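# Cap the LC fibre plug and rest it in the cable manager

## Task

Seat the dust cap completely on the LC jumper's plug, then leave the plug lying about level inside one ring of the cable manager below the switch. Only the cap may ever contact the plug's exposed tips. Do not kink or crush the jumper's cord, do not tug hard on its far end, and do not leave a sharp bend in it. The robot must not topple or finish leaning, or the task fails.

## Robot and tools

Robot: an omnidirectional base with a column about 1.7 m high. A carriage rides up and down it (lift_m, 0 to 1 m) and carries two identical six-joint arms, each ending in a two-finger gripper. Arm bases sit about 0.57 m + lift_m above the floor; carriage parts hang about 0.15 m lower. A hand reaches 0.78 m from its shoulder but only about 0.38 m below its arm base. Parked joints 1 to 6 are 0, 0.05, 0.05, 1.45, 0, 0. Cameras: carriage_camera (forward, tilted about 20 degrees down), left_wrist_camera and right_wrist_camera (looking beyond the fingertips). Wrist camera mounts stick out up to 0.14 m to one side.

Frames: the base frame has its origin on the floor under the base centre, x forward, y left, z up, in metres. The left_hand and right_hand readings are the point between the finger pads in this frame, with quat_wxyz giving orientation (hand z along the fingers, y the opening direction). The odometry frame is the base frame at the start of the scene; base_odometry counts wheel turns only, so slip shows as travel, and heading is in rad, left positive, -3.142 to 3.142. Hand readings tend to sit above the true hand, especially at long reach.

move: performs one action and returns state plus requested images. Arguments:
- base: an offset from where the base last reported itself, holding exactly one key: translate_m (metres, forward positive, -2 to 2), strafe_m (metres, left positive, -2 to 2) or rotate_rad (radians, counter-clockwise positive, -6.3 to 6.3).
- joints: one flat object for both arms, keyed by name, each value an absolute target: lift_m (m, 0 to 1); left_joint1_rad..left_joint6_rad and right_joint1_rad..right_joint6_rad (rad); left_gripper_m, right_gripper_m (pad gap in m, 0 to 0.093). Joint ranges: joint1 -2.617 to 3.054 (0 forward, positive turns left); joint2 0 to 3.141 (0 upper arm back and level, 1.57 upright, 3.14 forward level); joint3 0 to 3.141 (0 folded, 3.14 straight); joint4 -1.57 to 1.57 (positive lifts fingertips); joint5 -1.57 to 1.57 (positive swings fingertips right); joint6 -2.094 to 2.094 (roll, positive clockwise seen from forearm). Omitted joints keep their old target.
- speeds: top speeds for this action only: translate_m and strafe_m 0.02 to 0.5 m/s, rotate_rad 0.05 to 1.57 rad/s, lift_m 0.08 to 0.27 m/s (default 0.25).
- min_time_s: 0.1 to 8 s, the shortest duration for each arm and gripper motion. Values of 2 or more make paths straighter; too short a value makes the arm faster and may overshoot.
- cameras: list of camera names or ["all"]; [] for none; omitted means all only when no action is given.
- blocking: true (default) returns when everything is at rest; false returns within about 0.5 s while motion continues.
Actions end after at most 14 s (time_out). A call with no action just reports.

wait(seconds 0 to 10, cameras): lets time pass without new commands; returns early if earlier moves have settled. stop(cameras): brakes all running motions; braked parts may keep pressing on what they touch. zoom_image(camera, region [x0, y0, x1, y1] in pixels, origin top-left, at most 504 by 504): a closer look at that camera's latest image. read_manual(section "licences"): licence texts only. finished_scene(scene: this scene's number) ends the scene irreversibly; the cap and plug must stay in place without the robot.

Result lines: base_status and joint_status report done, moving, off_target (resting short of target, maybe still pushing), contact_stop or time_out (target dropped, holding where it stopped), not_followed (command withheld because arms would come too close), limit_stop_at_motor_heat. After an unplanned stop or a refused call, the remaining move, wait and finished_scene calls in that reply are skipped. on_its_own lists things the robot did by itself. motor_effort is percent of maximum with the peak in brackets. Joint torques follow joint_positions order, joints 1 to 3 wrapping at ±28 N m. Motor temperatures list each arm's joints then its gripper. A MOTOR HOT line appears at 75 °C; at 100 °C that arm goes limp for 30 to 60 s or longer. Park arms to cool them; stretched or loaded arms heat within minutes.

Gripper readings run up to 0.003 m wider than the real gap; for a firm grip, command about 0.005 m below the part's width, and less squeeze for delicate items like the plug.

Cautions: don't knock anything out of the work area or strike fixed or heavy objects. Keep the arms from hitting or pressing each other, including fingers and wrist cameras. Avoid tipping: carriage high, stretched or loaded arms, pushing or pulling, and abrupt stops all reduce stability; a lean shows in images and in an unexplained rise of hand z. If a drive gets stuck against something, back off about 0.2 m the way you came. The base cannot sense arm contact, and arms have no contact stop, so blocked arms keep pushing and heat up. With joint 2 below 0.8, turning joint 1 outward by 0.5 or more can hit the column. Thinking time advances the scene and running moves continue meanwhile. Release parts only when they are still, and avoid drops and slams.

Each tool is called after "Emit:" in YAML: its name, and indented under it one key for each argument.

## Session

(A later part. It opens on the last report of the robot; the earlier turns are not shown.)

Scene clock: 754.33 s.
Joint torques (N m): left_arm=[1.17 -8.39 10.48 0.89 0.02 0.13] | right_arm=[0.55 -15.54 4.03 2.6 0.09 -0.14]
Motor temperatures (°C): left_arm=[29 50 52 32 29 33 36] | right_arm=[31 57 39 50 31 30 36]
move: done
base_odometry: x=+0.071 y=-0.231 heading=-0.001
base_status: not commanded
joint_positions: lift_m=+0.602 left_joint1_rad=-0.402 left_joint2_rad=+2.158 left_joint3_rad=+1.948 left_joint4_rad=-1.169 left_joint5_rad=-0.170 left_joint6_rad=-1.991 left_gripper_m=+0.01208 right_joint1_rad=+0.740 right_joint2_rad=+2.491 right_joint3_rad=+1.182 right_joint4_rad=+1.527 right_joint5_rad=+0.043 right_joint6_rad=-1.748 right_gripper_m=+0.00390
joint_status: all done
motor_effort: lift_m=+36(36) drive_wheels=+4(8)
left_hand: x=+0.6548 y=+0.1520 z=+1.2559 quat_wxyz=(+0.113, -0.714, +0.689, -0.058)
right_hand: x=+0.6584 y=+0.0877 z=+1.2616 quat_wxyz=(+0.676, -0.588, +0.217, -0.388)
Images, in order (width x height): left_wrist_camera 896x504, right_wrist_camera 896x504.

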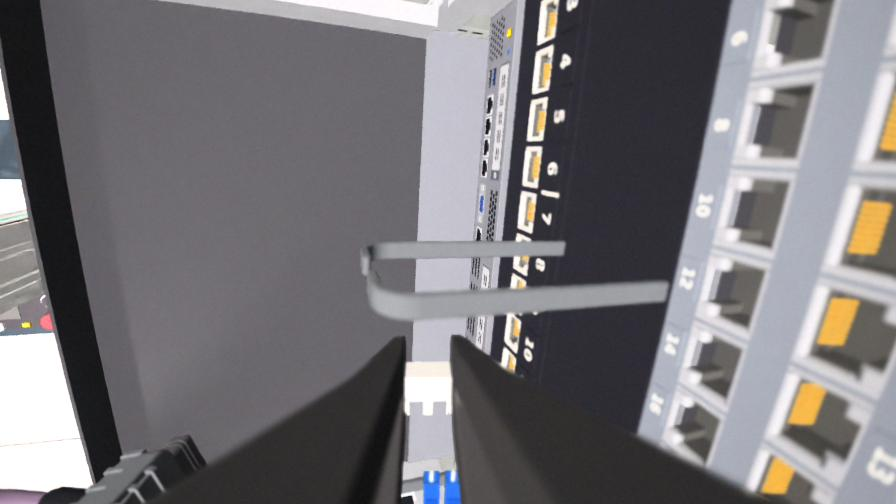

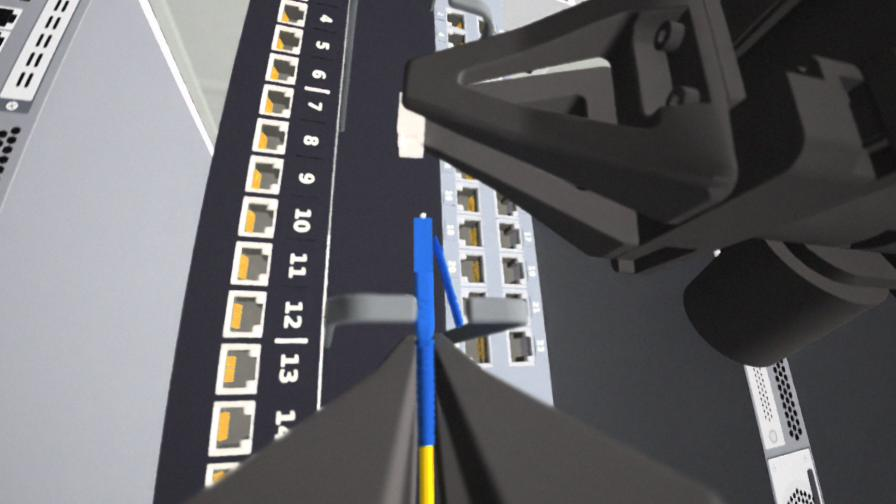

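Emit:
move:
  joints: {"left_joint1_rad": -0.384, "left_joint2_rad": 2.194, "left_joint3_rad": 2.0045, "left_joint5_rad": -0.154, "right_joint4_rad": 1.509}
  min_time_s: 1
  cameras: ["left_wrist_camera", "right_wrist_camera"]

Emit:
zoom_image:
  camera: "left_wrist_camera"
  region: [380, 360, 500, 504]

Emit:
zoom_image:
  camera: "right_wrist_camera"
  region: [380, 100, 500, 340]

Scene clock: 778.23 s.
Joint torques (N m): left_arm=[1.5 -7.83 11.17 1.03 0.02 0.13] | right_arm=[0.55 -15.54 4.04 2.38 0.1 -0.14]
Motor temperatures (°C): left_arm=[29 51 53 32 29 33 36] | right_arm=[31 58 39 51 31 30 36]
move: done
base_odometry: x=+0.071 y=-0.231 heading=-0.001
base_status: not commanded
joint_positions: lift_m=+0.602 left_joint1_rad=-0.402 left_joint2_rad=+2.162 left_joint3_rad=+1.958 left_joint4_rad=-1.183 left_joint5_rad=-0.166 left_joint6_rad=-1.991 left_gripper_m=+0.01208 right_joint1_rad=+0.740 right_joint2_rad=+2.491 right_joint3_rad=+1.182 right_joint4_rad=+1.521 right_joint5_rad=+0.043 right_joint6_rad=-1.748 right_gripper_m=+0.00390
joint_status: all done
motor_effort: lift_m=+36(36) drive_wheels=+3(8)
left_hand: x=+0.6535 y=+0.1519 z=+1.2563 quat_wxyz=(+0.110, -0.713, +0.690, -0.055)
right_hand: x=+0.6586 y=+0.0879 z=+1.2602 quat_wxyz=(+0.674, -0.590, +0.217, -0.387)
Images, in order (width x height): left_wrist_camera 896x504, right_wrist_camera 896x504.

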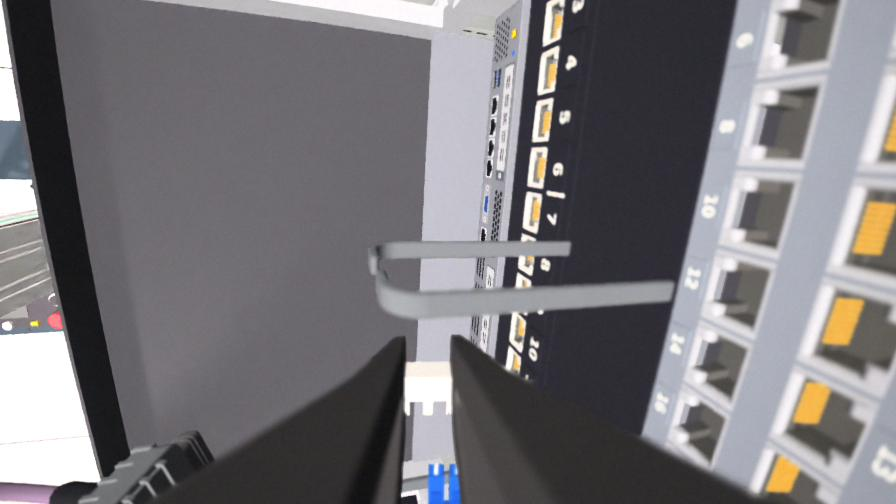

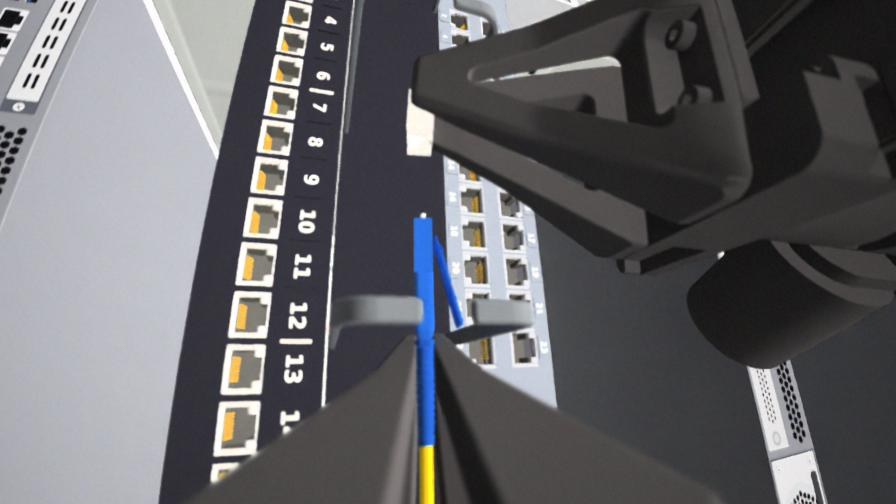

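Scaled by 3.500 from the camera's image (finer frame: 1280x720).

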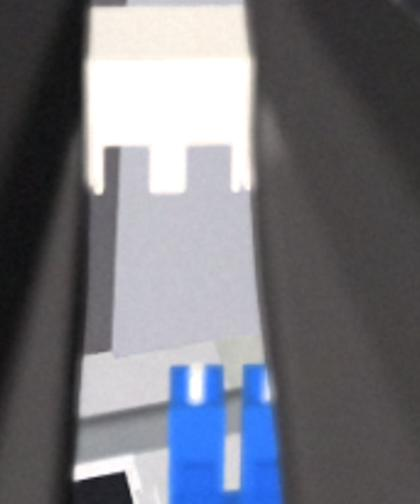

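Scaled by 2.100 from the camera's image (finer frame: 1280x720).

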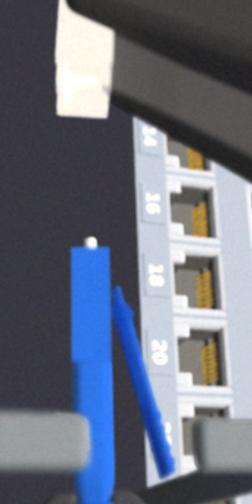

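Emit:
move:
  joints: {"left_joint1_rad": -0.428, "left_joint2_rad": 2.204, "left_joint3_rad": 2.023, "left_joint4_rad": -1.119, "left_joint5_rad": -0.185, "left_joint6_rad": -2.043}
  min_time_s: 2
  cameras: ["left_wrist_camera", "right_wrist_camera"]

Emit:
zoom_image:
  camera: "left_wrist_camera"
  region: [380, 360, 500, 504]

Emit:
zoom_image:
  camera: "right_wrist_camera"
  region: [380, 100, 500, 340]

Scene clock: 846.60 s.
Joint torques (N m): left_arm=[-0.49 -9.51 11.33 1.04 -0.21 -0.07] | right_arm=[0.57 -15.56 4.03 2.39 0.09 -0.14]
Motor temperatures (°C): left_arm=[29 49 53 32 29 33 36] | right_arm=[31 60 38 48 31 30 36]
move: done
base_odometry: x=+0.071 y=-0.231 heading=-0.001
base_status: not commanded
joint_positions: lift_m=+0.602 left_joint1_rad=-0.421 left_joint2_rad=+2.189 left_joint3_rad=+1.974 left_joint4_rad=-1.166 left_joint5_rad=-0.171 left_joint6_rad=-2.032 left_gripper_m=+0.01208 right_joint1_rad=+0.740 right_joint2_rad=+2.491 right_joint3_rad=+1.182 right_joint4_rad=+1.521 right_joint5_rad=+0.043 right_joint6_rad=-1.748 right_gripper_m=+0.00390
joint_status: all done
motor_effort: lift_m=+36(36) drive_wheels=+5(6)
left_hand: x=+0.6577 y=+0.1413 z=+1.2498 quat_wxyz=(+0.112, -0.721, +0.681, -0.060)
right_hand: x=+0.6586 y=+0.0879 z=+1.2601 quat_wxyz=(+0.674, -0.590, +0.217, -0.387)
Images, in order (width x height): left_wrist_camera 896x504, right_wrist_camera 896x504.

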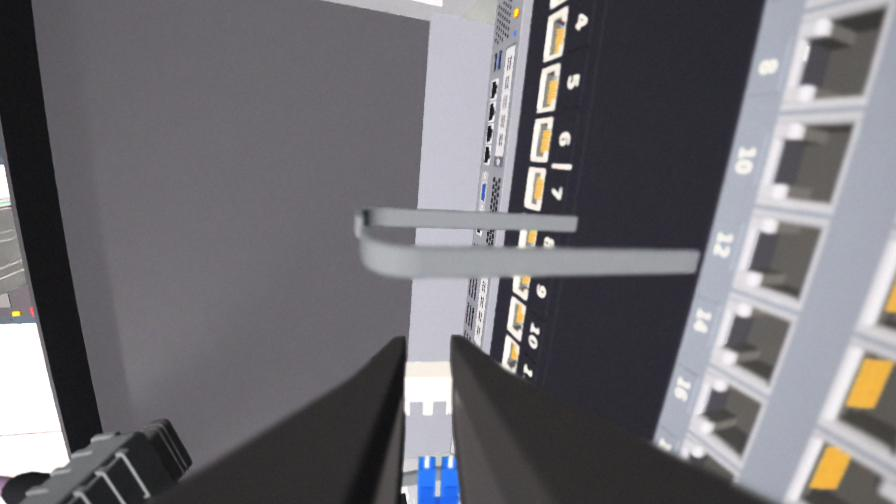

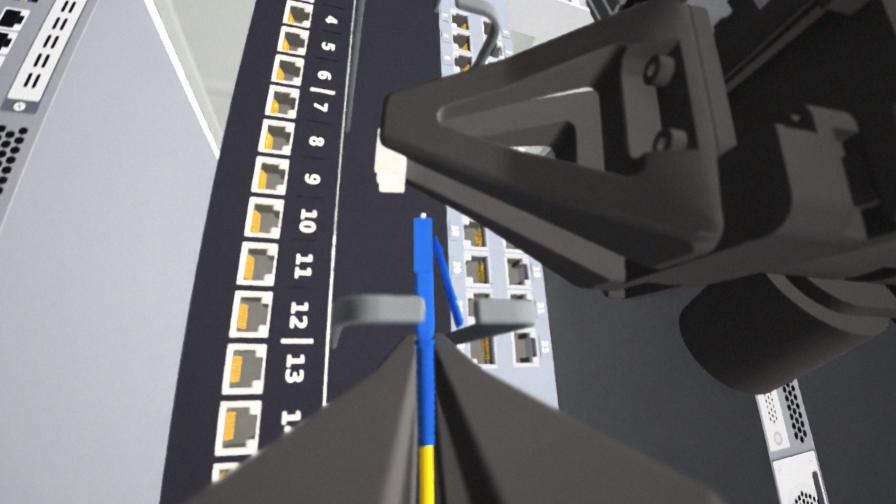

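Scaled by 3.500 from the camera's image (finer frame: 1280x720).

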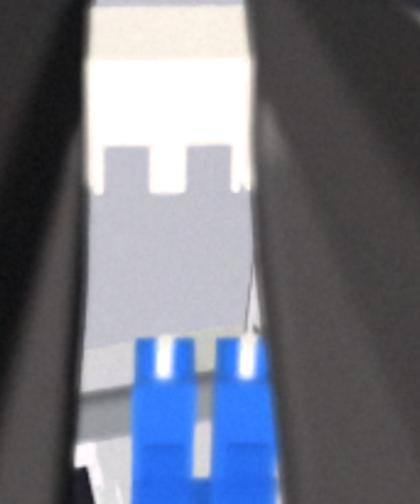

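Scaled by 2.100 from the camera's image (finer frame: 1280x720).

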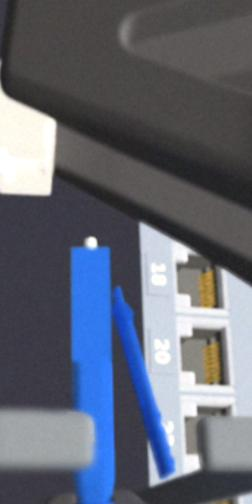

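Emit:
move:
  joints: {"left_joint2_rad": 2.148}
  min_time_s: 1

Scene clock: 887.13 s.
Joint torques (N m): left_arm=[-0.5 -14.02 11.34 1.04 -0.21 -0.08] | right_arm=[0.57 -15.56 4.03 2.4 0.1 -0.14]
Motor temperatures (°C): left_arm=[29 53 54 33 29 33 36] | right_arm=[31 62 38 48 31 30 36]
move: done
base_odometry: x=+0.071 y=-0.231 heading=-0.001
base_status: not commanded
joint_positions: lift_m=+0.602 left_joint1_rad=-0.421 left_joint2_rad=+2.189 left_joint3_rad=+1.974 left_joint4_rad=-1.166 left_joint5_rad=-0.171 left_joint6_rad=-2.032 left_gripper_m=+0.01208 right_joint1_rad=+0.740 right_joint2_rad=+2.491 right_joint3_rad=+1.182 right_joint4_rad=+1.521 right_joint5_rad=+0.043 right_joint6_rad=-1.748 right_gripper_m=+0.00390
joint_status: all done
motor_effort: lift_m=+36(36) drive_wheels=+4(6)
left_hand: x=+0.6577 y=+0.1413 z=+1.2498 quat_wxyz=(+0.112, -0.721, +0.681, -0.060)
right_hand: x=+0.6586 y=+0.0879 z=+1.2601 quat_wxyz=(+0.674, -0.590, +0.217, -0.387)
pictures: none

Emit:
move:
  joints: {"left_joint2_rad": 2.115}
  min_time_s: 1

Scene clock: 892.60 s.
Joint torques (N m): left_arm=[-0.08 -14.57 11.37 1.06 -0.21 -0.07] | right_arm=[0.58 -15.51 4.01 2.39 0.1 -0.14]
Motor temperatures (°C): left_arm=[29 55 54 33 29 33 36] | right_arm=[31 62 38 48 31 30 36]
move: done
base_odometry: x=+0.071 y=-0.231 heading=-0.001
base_status: not commanded
joint_positions: lift_m=+0.602 left_joint1_rad=-0.426 left_joint2_rad=+2.165 left_joint3_rad=+1.974 left_joint4_rad=-1.163 left_joint5_rad=-0.171 left_joint6_rad=-2.033 left_gripper_m=+0.01208 right_joint1_rad=+0.740 right_joint2_rad=+2.491 right_joint3_rad=+1.182 right_joint4_rad=+1.521 right_joint5_rad=+0.043 right_joint6_rad=-1.748 right_gripper_m=+0.00390
joint_status: all done
motor_effort: lift_m=+36(36) drive_wheels=+2(5)
left_hand: x=+0.6579 y=+0.1387 z=+1.2610 quat_wxyz=(+0.116, -0.719, +0.681, -0.073)
right_hand: x=+0.6586 y=+0.0879 z=+1.2601 quat_wxyz=(+0.674, -0.590, +0.217, -0.387)
pictures: none

Emit:
wait:
  seconds: 0
  cameras: ["left_wrist_camera", "right_wrist_camera"]

Emit:
zoom_image:
  camera: "left_wrist_camera"
  region: [380, 360, 500, 504]

Emit:
zoom_image:
  camera: "right_wrist_camera"
  region: [380, 120, 480, 300]

Scene clock: 895.53 s.
Joint torques (N m): left_arm=[-0.12 -14.54 11.43 1.06 -0.22 -0.07] | right_arm=[0.55 -15.53 4.05 2.4 0.1 -0.14]
Motor temperatures (°C): left_arm=[29 55 54 33 29 33 36] | right_arm=[31 62 38 48 31 30 36]
base_odometry: x=+0.071 y=-0.231 heading=-0.001
base_status: not commanded
joint_positions: lift_m=+0.602 left_joint1_rad=-0.426 left_joint2_rad=+2.165 left_joint3_rad=+1.974 left_joint4_rad=-1.163 left_joint5_rad=-0.171 left_joint6_rad=-2.033 left_gripper_m=+0.01208 right_joint1_rad=+0.740 right_joint2_rad=+2.491 right_joint3_rad=+1.182 right_joint4_rad=+1.521 right_joint5_rad=+0.043 right_joint6_rad=-1.748 right_gripper_m=+0.00390
joint_status: all done
motor_effort: lift_m=+36(36) drive_wheels=+1(5)
left_hand: x=+0.6579 y=+0.1387 z=+1.2610 quat_wxyz=(+0.116, -0.719, +0.681, -0.073)
right_hand: x=+0.6587 y=+0.0879 z=+1.2600 quat_wxyz=(+0.674, -0.590, +0.217, -0.387)
Images, in order (width x height): left_wrist_camera 896x504, right_wrist_camera 896x504.

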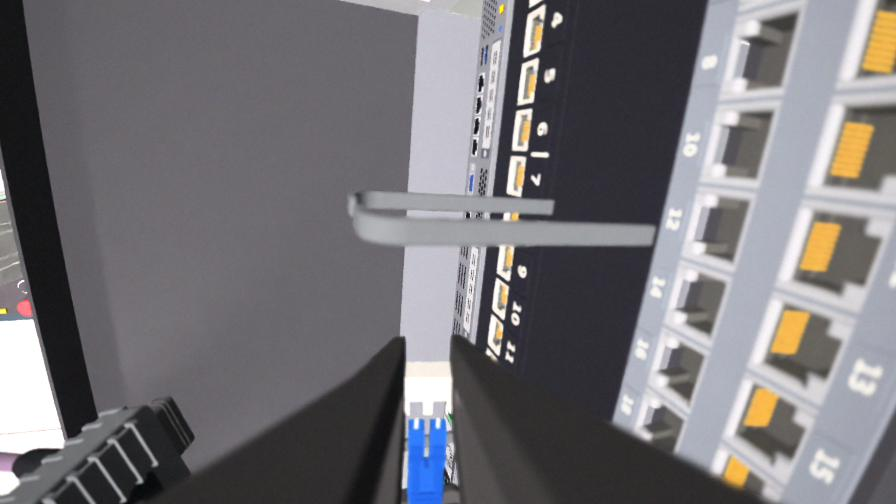

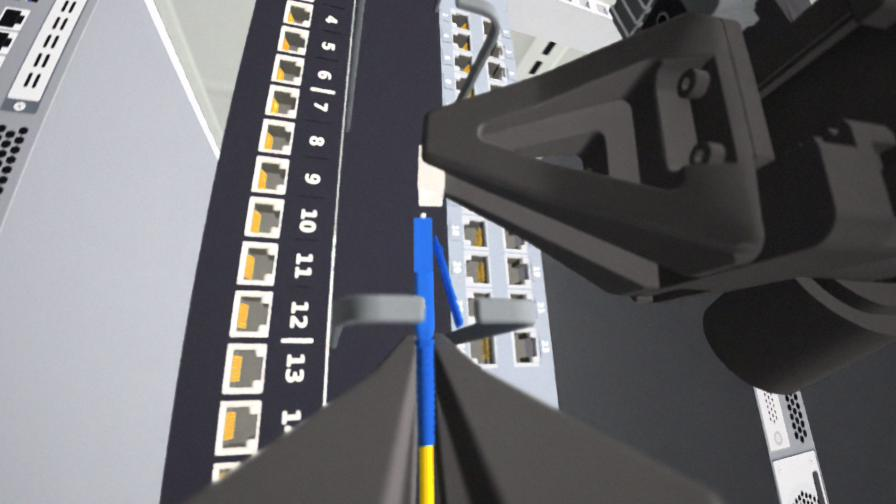

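Scaled by 3.500 from the camera's image (finer frame: 1280x720).

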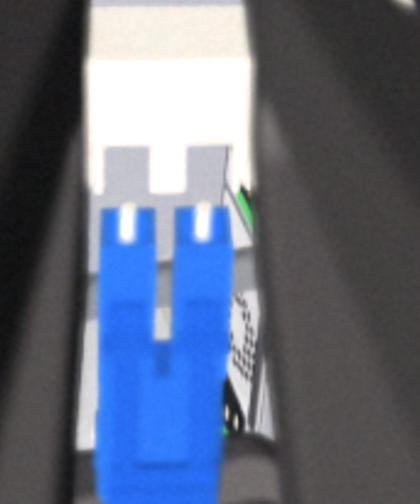

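Scaled by 2.800 from the camera's image (finer frame: 1280x720).

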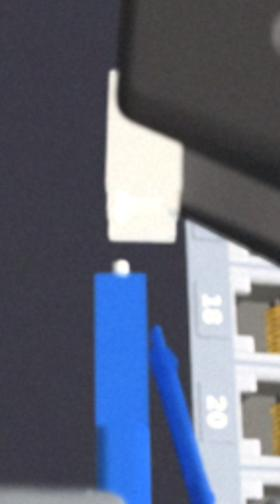

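Emit:
move:
  joints: {"right_joint2_rad": 2.454}
  min_time_s: 1
  cameras: ["left_wrist_camera", "right_wrist_camera"]

Emit:
zoom_image:
  camera: "left_wrist_camera"
  region: [390, 370, 480, 450]

Emit:
zoom_image:
  camera: "right_wrist_camera"
  region: [380, 120, 480, 300]

Scene clock: 918.73 s.
Joint torques (N m): left_arm=[-0.1 -14.58 11.41 1.06 -0.21 -0.07] | right_arm=[0.57 -16.2 4.01 2.4 0.1 -0.14]
Motor temperatures (°C): left_arm=[29 60 55 33 29 33 36] | right_arm=[31 63 38 48 31 30 36]
move: done
base_odometry: x=+0.071 y=-0.231 heading=-0.001
base_status: not commanded
joint_positions: lift_m=+0.602 left_joint1_rad=-0.426 left_joint2_rad=+2.165 left_joint3_rad=+1.974 left_joint4_rad=-1.163 left_joint5_rad=-0.171 left_joint6_rad=-2.033 left_gripper_m=+0.01208 right_joint1_rad=+0.740 right_joint2_rad=+2.486 right_joint3_rad=+1.182 right_joint4_rad=+1.520 right_joint5_rad=+0.043 right_joint6_rad=-1.748 right_gripper_m=+0.00390
joint_status: all done
motor_effort: lift_m=+36(36) drive_wheels=+3(6)
left_hand: x=+0.6579 y=+0.1387 z=+1.2610 quat_wxyz=(+0.116, -0.719, +0.681, -0.073)
right_hand: x=+0.6587 y=+0.0880 z=+1.2626 quat_wxyz=(+0.675, -0.589, +0.217, -0.388)
Images, in order (width x height): left_wrist_camera 896x504, right_wrist_camera 896x504.

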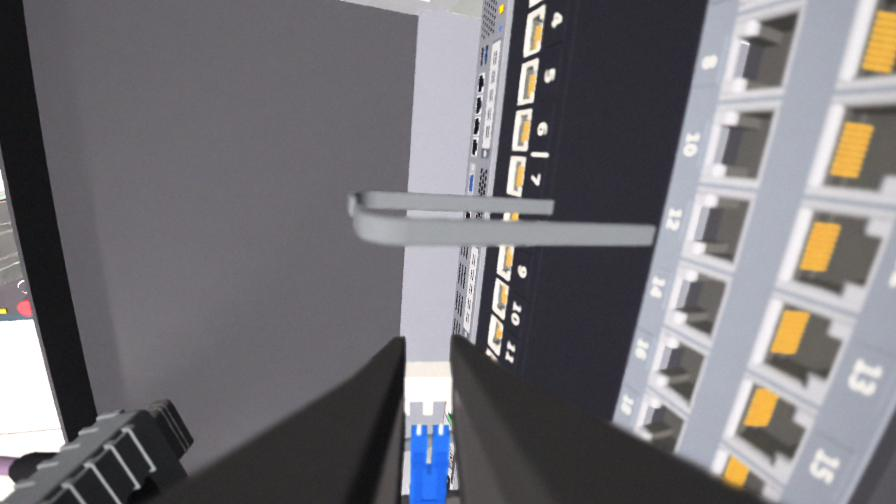

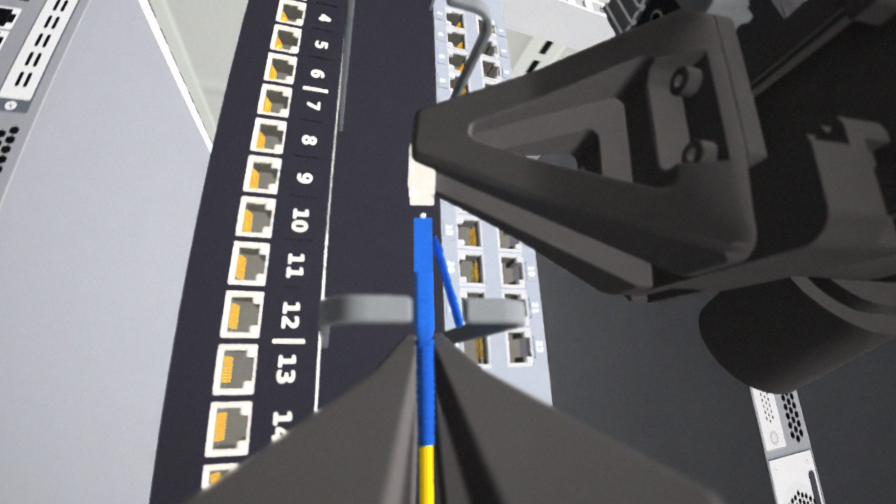

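Scaled by 5.600 from the camera's image (finer frame: 1280x720).

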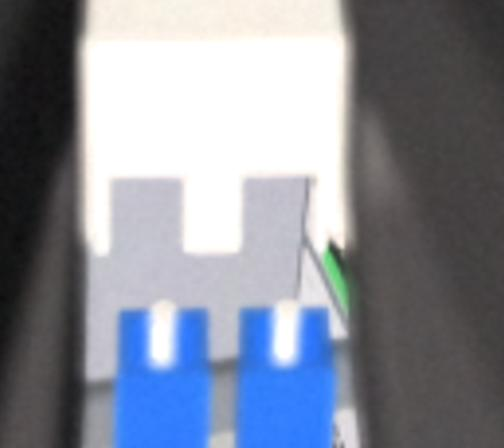

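Scaled by 2.800 from the camera's image (finer frame: 1280x720).

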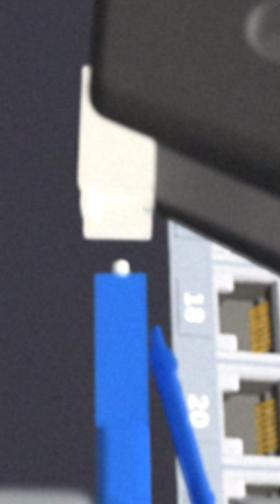

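Emit:
move:
  joints: {"right_joint1_rad": 0.749, "right_joint4_rad": 1.505}
  min_time_s: 1
  cameras: ["left_wrist_camera", "right_wrist_camera"]

Emit:
zoom_image:
  camera: "left_wrist_camera"
  region: [390, 370, 480, 450]

Emit:
zoom_image:
  camera: "right_wrist_camera"
  region: [380, 140, 470, 260]

Scene clock: 932.67 s.
Joint torques (N m): left_arm=[-0.12 -14.58 11.43 1.06 -0.21 -0.07] | right_arm=[0.55 -16.23 4.04 2.39 0.1 -0.14]
Motor temperatures (°C): left_arm=[29 62 55 33 29 33 36] | right_arm=[31 65 38 48 31 30 36]
move: done
base_odometry: x=+0.071 y=-0.231 heading=-0.001
base_status: not commanded
joint_positions: lift_m=+0.602 left_joint1_rad=-0.426 left_joint2_rad=+2.165 left_joint3_rad=+1.974 left_joint4_rad=-1.163 left_joint5_rad=-0.171 left_joint6_rad=-2.033 left_gripper_m=+0.01208 right_joint1_rad=+0.743 right_joint2_rad=+2.486 right_joint3_rad=+1.182 right_joint4_rad=+1.517 right_joint5_rad=+0.043 right_joint6_rad=-1.748 right_gripper_m=+0.00390
joint_status: all done
motor_effort: lift_m=+36(36) drive_wheels=+1(5)
left_hand: x=+0.6579 y=+0.1387 z=+1.2610 quat_wxyz=(+0.116, -0.719, +0.681, -0.073)
right_hand: x=+0.6578 y=+0.0893 z=+1.2621 quat_wxyz=(+0.675, -0.590, +0.216, -0.387)
Images, in order (width x height): left_wrist_camera 896x504, right_wrist_camera 896x504.

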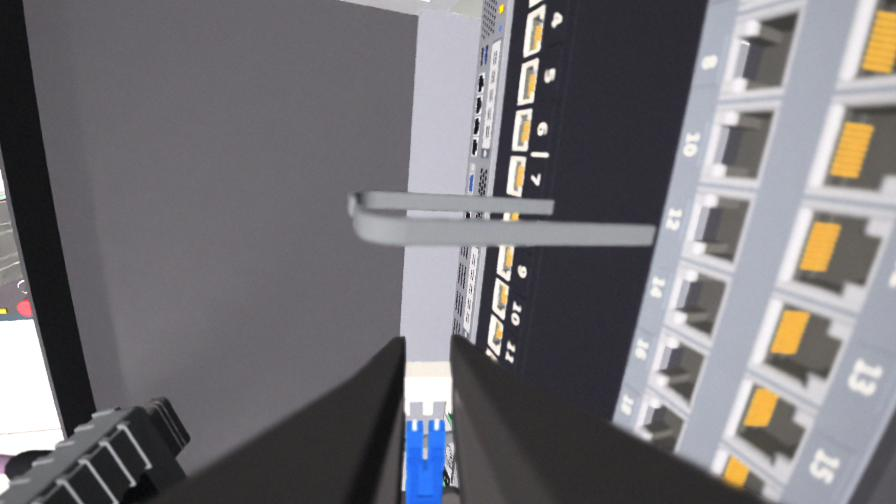

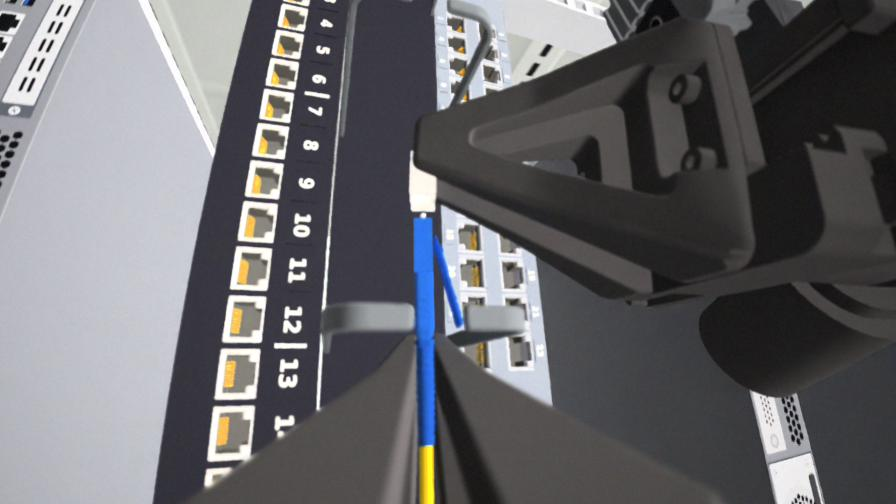

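Scaled by 5.600 from the camera's image (finer frame: 1280x720).

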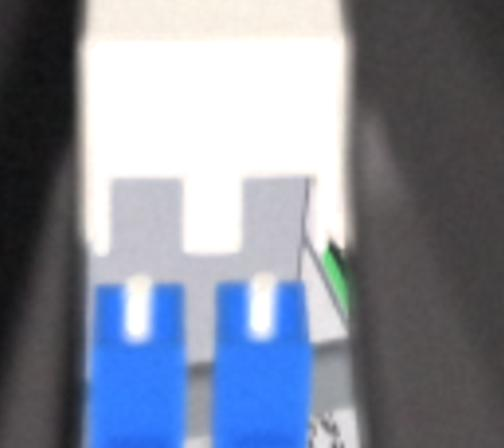

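Scaled by 4.200 from the camera's image (finer frame: 1280x720).

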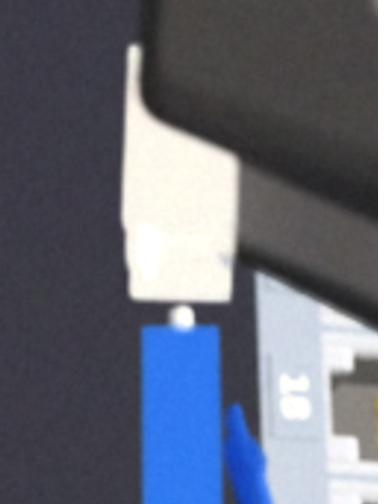

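Emit:
zoom_image:
  camera: "left_wrist_camera"
  region: [385, 360, 475, 504]

Scaled by 3.500 from the camera's image (finer frame: 1280x720).

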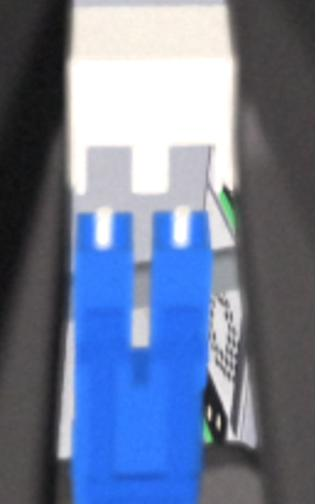

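Emit:
move:
  joints: {"right_joint5_rad": 0.057}
  min_time_s: 0.8
  cameras: ["left_wrist_camera", "right_wrist_camera"]

Emit:
zoom_image:
  camera: "left_wrist_camera"
  region: [390, 370, 480, 450]

Emit:
zoom_image:
  camera: "right_wrist_camera"
  region: [380, 140, 470, 260]

Scene clock: 949.63 s.
Joint torques (N m): left_arm=[-0.1 -14.58 11.41 1.06 -0.2 -0.07] | right_arm=[0.57 -16.21 4.05 2.39 0.11 -0.14]
Motor temperatures (°C): left_arm=[29 64 56 33 29 33 36] | right_arm=[31 67 38 49 31 30 36]
move: done
base_odometry: x=+0.071 y=-0.231 heading=-0.001
base_status: not commanded
joint_positions: lift_m=+0.602 left_joint1_rad=-0.426 left_joint2_rad=+2.165 left_joint3_rad=+1.974 left_joint4_rad=-1.163 left_joint5_rad=-0.171 left_joint6_rad=-2.033 left_gripper_m=+0.01208 right_joint1_rad=+0.743 right_joint2_rad=+2.486 right_joint3_rad=+1.182 right_joint4_rad=+1.517 right_joint5_rad=+0.046 right_joint6_rad=-1.748 right_gripper_m=+0.00390
joint_status: all done
motor_effort: lift_m=+36(36) drive_wheels=+6(6)
left_hand: x=+0.6579 y=+0.1387 z=+1.2610 quat_wxyz=(+0.116, -0.719, +0.681, -0.073)
right_hand: x=+0.6582 y=+0.0888 z=+1.2621 quat_wxyz=(+0.675, -0.589, +0.218, -0.388)
Images, in order (width x height): left_wrist_camera 896x504, right_wrist_camera 896x504.

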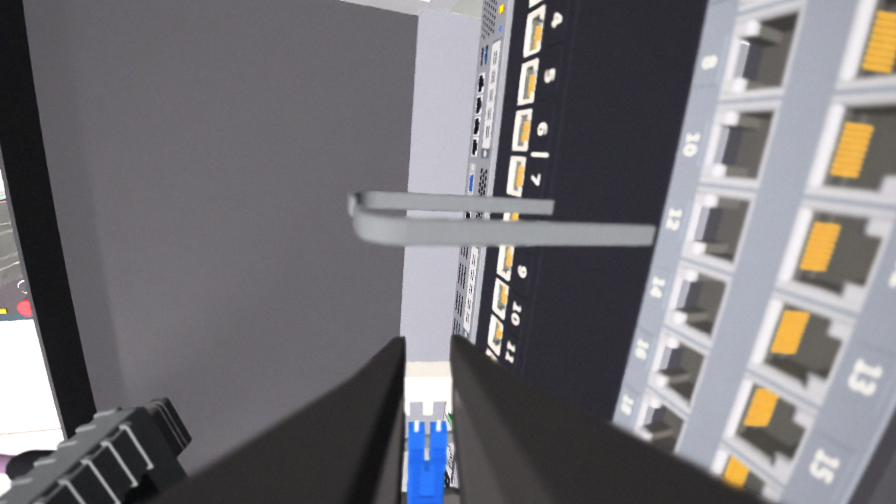

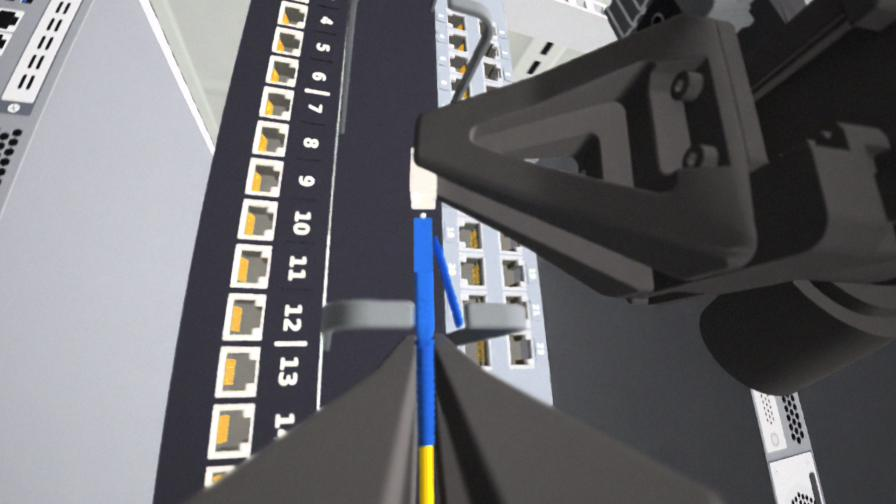

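Scaled by 5.600 from the camera's image (finer frame: 1280x720).

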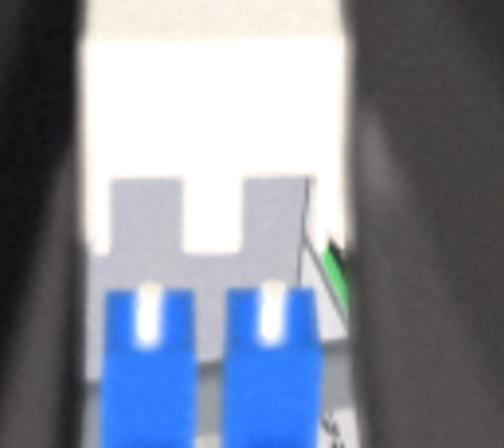

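Scaled by 4.200 from the camera's image (finer frame: 1280x720).

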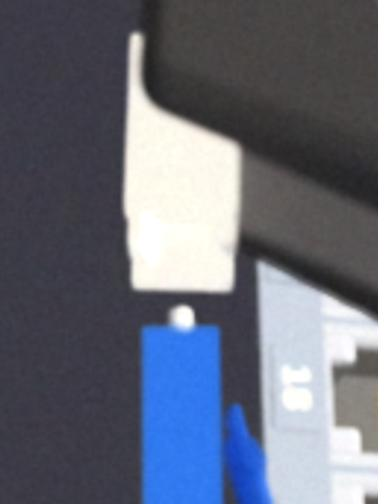

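Emit:
move:
  joints: {"left_joint1_rad": -0.437, "left_joint6_rad": -2.066, "right_joint1_rad": 0.7503}
  min_time_s: 1
  cameras: ["left_wrist_camera", "right_wrist_camera"]

Emit:
zoom_image:
  camera: "left_wrist_camera"
  region: [390, 370, 480, 450]

Emit:
zoom_image:
  camera: "right_wrist_camera"
  region: [380, 140, 470, 260]

Scene clock: 978.30 s.
Joint torques (N m): left_arm=[-0.49 -14.56 11.41 1.05 -0.21 -0.07] | right_arm=[0.73 -16.23 4.07 2.39 0.11 -0.14]
Motor temperatures (°C): left_arm=[29 67 57 33 29 33 36] | right_arm=[31 69 38 49 31 30 36]
move: done
base_odometry: x=+0.071 y=-0.231 heading=-0.001
base_status: not commanded
joint_positions: lift_m=+0.602 left_joint1_rad=-0.430 left_joint2_rad=+2.165 left_joint3_rad=+1.974 left_joint4_rad=-1.163 left_joint5_rad=-0.171 left_joint6_rad=-2.055 left_gripper_m=+0.01208 right_joint1_rad=+0.743 right_joint2_rad=+2.486 right_joint3_rad=+1.182 right_joint4_rad=+1.517 right_joint5_rad=+0.047 right_joint6_rad=-1.748 right_gripper_m=+0.00390
joint_status: all done
motor_effort: lift_m=+36(36) drive_wheels=+2(6)
left_hand: x=+0.6573 y=+0.1368 z=+1.2610 quat_wxyz=(+0.115, -0.725, +0.674, -0.075)
right_hand: x=+0.6582 y=+0.0887 z=+1.2621 quat_wxyz=(+0.675, -0.589, +0.218, -0.388)
Images, in order (width x height): left_wrist_camera 896x504, right_wrist_camera 896x504.

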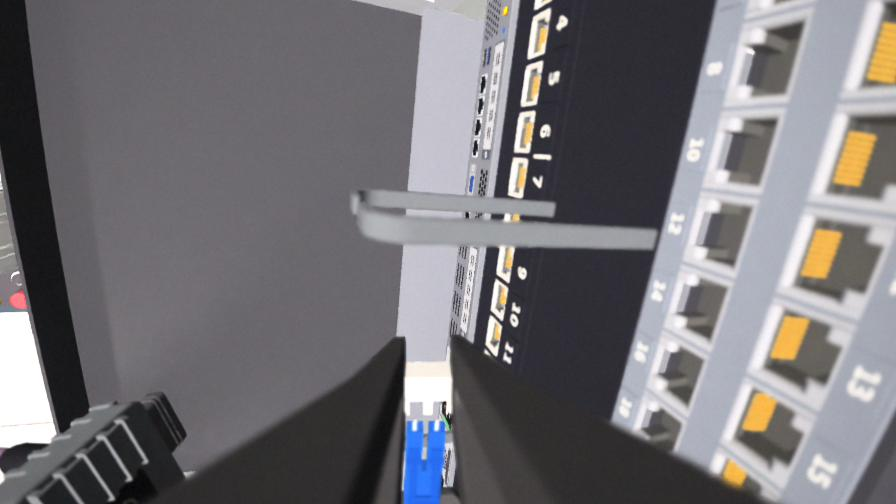

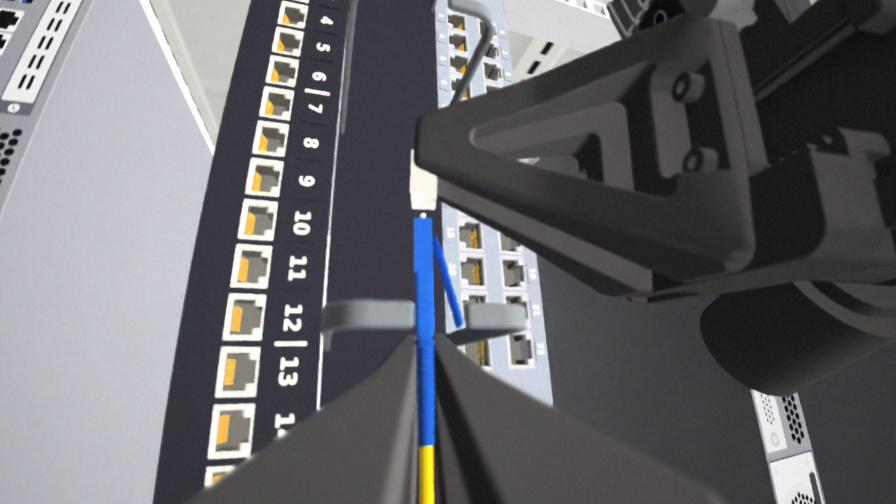

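Scaled by 5.600 from the camera's image (finer frame: 1280x720).

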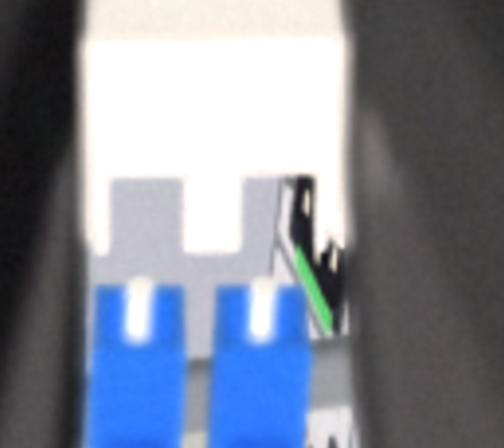

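Scaled by 4.200 from the camera's image (finer frame: 1280x720).

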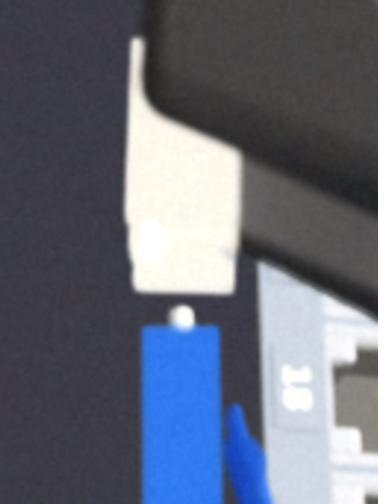

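Emit:
wait:
  seconds: 0.3
  cameras: ["left_wrist_camera", "right_wrist_camera"]

Emit:
zoom_image:
  camera: "right_wrist_camera"
  region: [380, 140, 470, 260]

Scene clock: 992.13 s.
Joint torques (N m): left_arm=[-0.53 -14.6 11.4 1.06 -0.2 -0.07] | right_arm=[0.72 -16.23 4.04 2.39 0.11 -0.14]
Motor temperatures (°C): left_arm=[29 68 57 33 29 33 36] | right_arm=[31 69 38 49 31 30 36]
base_odometry: x=+0.071 y=-0.231 heading=-0.001
base_status: not commanded
joint_positions: lift_m=+0.602 left_joint1_rad=-0.430 left_joint2_rad=+2.165 left_joint3_rad=+1.974 left_joint4_rad=-1.163 left_joint5_rad=-0.171 left_joint6_rad=-2.055 left_gripper_m=+0.01208 right_joint1_rad=+0.743 right_joint2_rad=+2.486 right_joint3_rad=+1.182 right_joint4_rad=+1.517 right_joint5_rad=+0.047 right_joint6_rad=-1.748 right_gripper_m=+0.00390
joint_status: all done
motor_effort: lift_m=+36(36) drive_wheels=+3(6)
left_hand: x=+0.6573 y=+0.1368 z=+1.2610 quat_wxyz=(+0.115, -0.725, +0.674, -0.075)
right_hand: x=+0.6582 y=+0.0887 z=+1.2621 quat_wxyz=(+0.675, -0.589, +0.218, -0.388)
wait: 0.30 s; at rest from the start
Images, in order (width x height): left_wrist_camera 896x504, right_wrist_camera 896x504.

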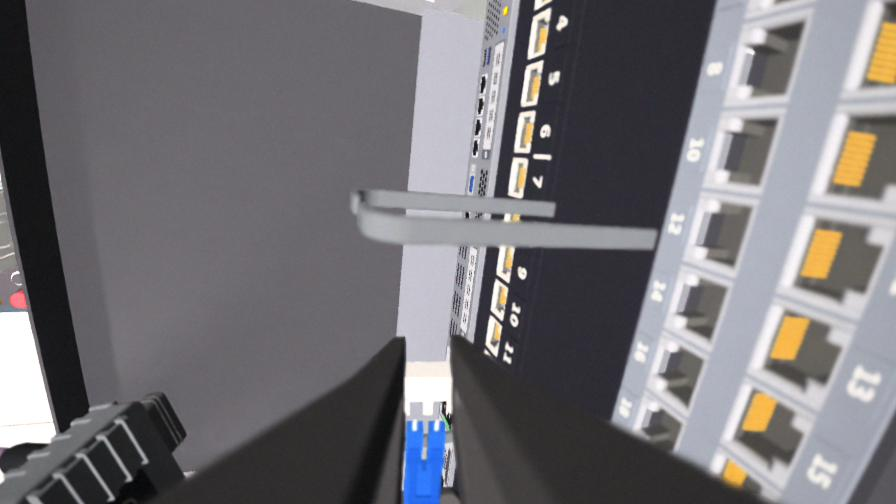

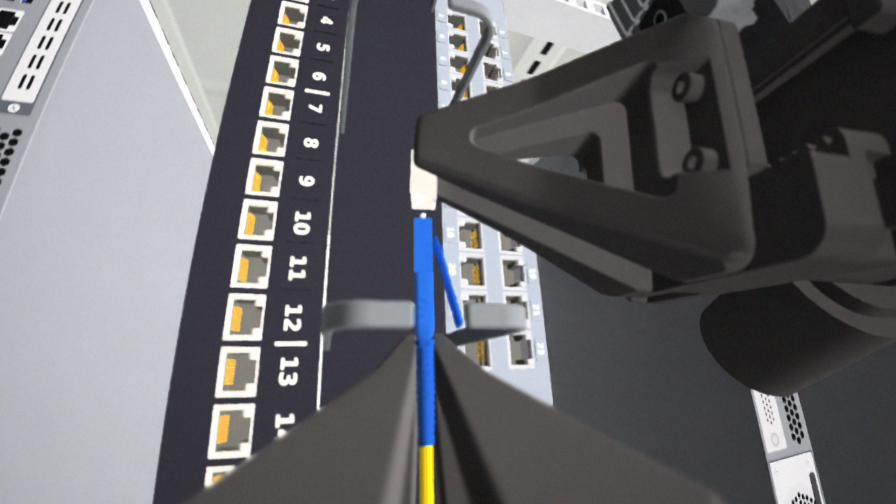

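Scaled by 4.200 from the camera's image (finer frame: 1280x720).

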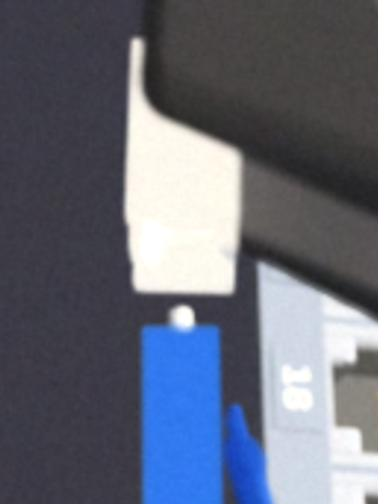

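Emit:
move:
  joints: {"left_joint1_rad": -0.443}
  min_time_s: 0.8
  cameras: ["left_wrist_camera", "right_wrist_camera"]

Emit:
zoom_image:
  camera: "left_wrist_camera"
  region: [390, 370, 480, 450]

Emit:
zoom_image:
  camera: "right_wrist_camera"
  region: [380, 140, 470, 260]

Scene clock: 1008.77 s.
Joint torques (N m): left_arm=[-0.51 -14.58 10.59 1 -0.19 -0.07] | right_arm=[0.72 -16.17 4.1 2.39 0.08 -0.14]
Motor temperatures (°C): left_arm=[29 69 57 33 29 33 36] | right_arm=[31 70 38 49 31 30 36]
move: done
base_odometry: x=+0.071 y=-0.231 heading=-0.001
base_status: not commanded
joint_positions: lift_m=+0.602 left_joint1_rad=-0.436 left_joint2_rad=+2.165 left_joint3_rad=+1.984 left_joint4_rad=-1.152 left_joint5_rad=-0.174 left_joint6_rad=-2.055 left_gripper_m=+0.01208 right_joint1_rad=+0.743 right_joint2_rad=+2.486 right_joint3_rad=+1.182 right_joint4_rad=+1.517 right_joint5_rad=+0.050 right_joint6_rad=-1.748 right_gripper_m=+0.00390
joint_status: all done
motor_effort: lift_m=+36(36) drive_wheels=+2(7)
left_hand: x=+0.6605 y=+0.1326 z=+1.2645 quat_wxyz=(+0.119, -0.723, +0.675, -0.084)
right_hand: x=+0.6584 y=+0.0885 z=+1.2621 quat_wxyz=(+0.674, -0.589, +0.219, -0.388)
Images, in order (width x height): left_wrist_camera 896x504, right_wrist_camera 896x504.

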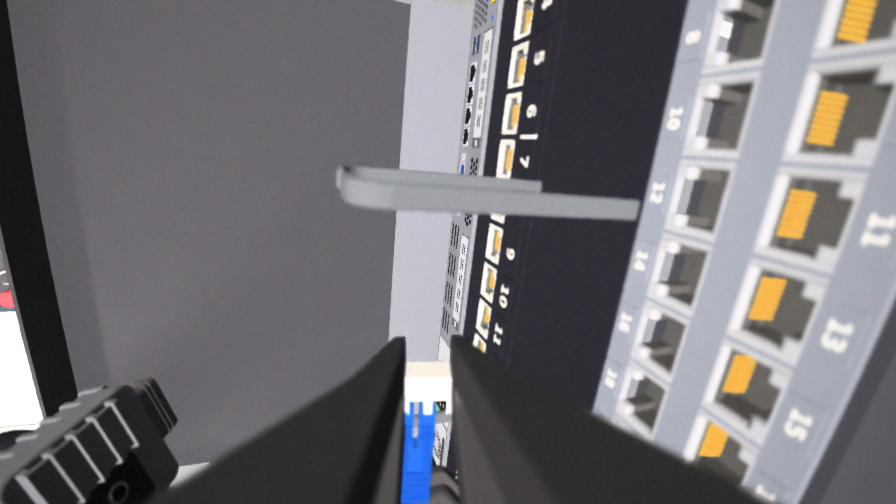

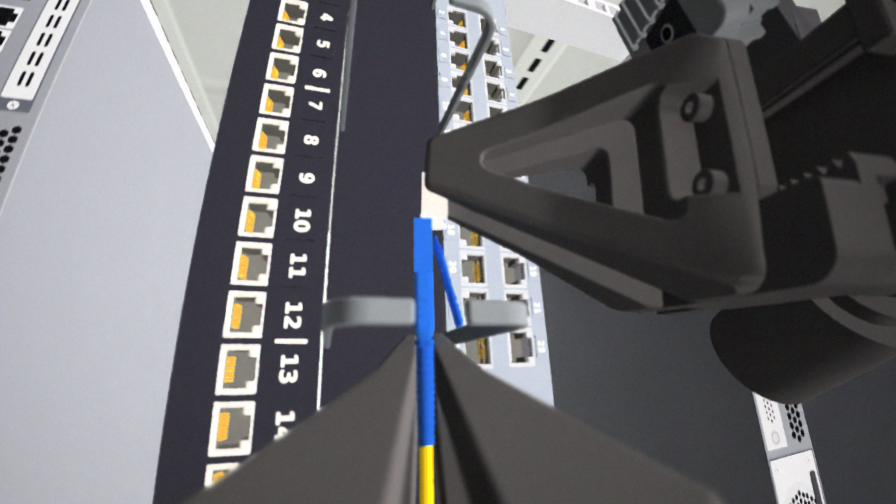

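Scaled by 5.600 from the camera's image (finer frame: 1280x720).

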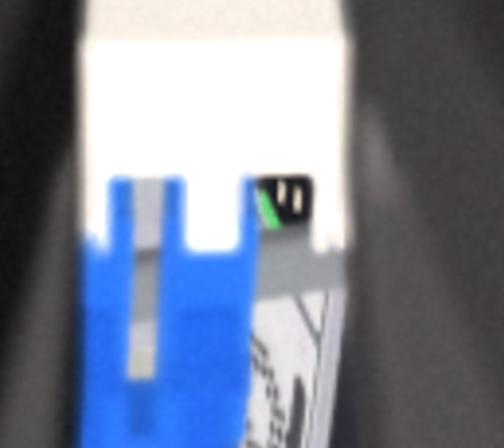

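Scaled by 4.200 from the camera's image (finer frame: 1280x720).

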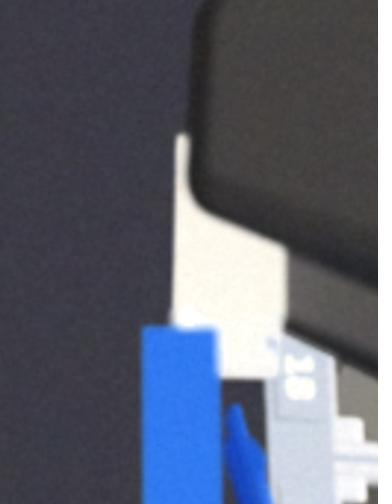

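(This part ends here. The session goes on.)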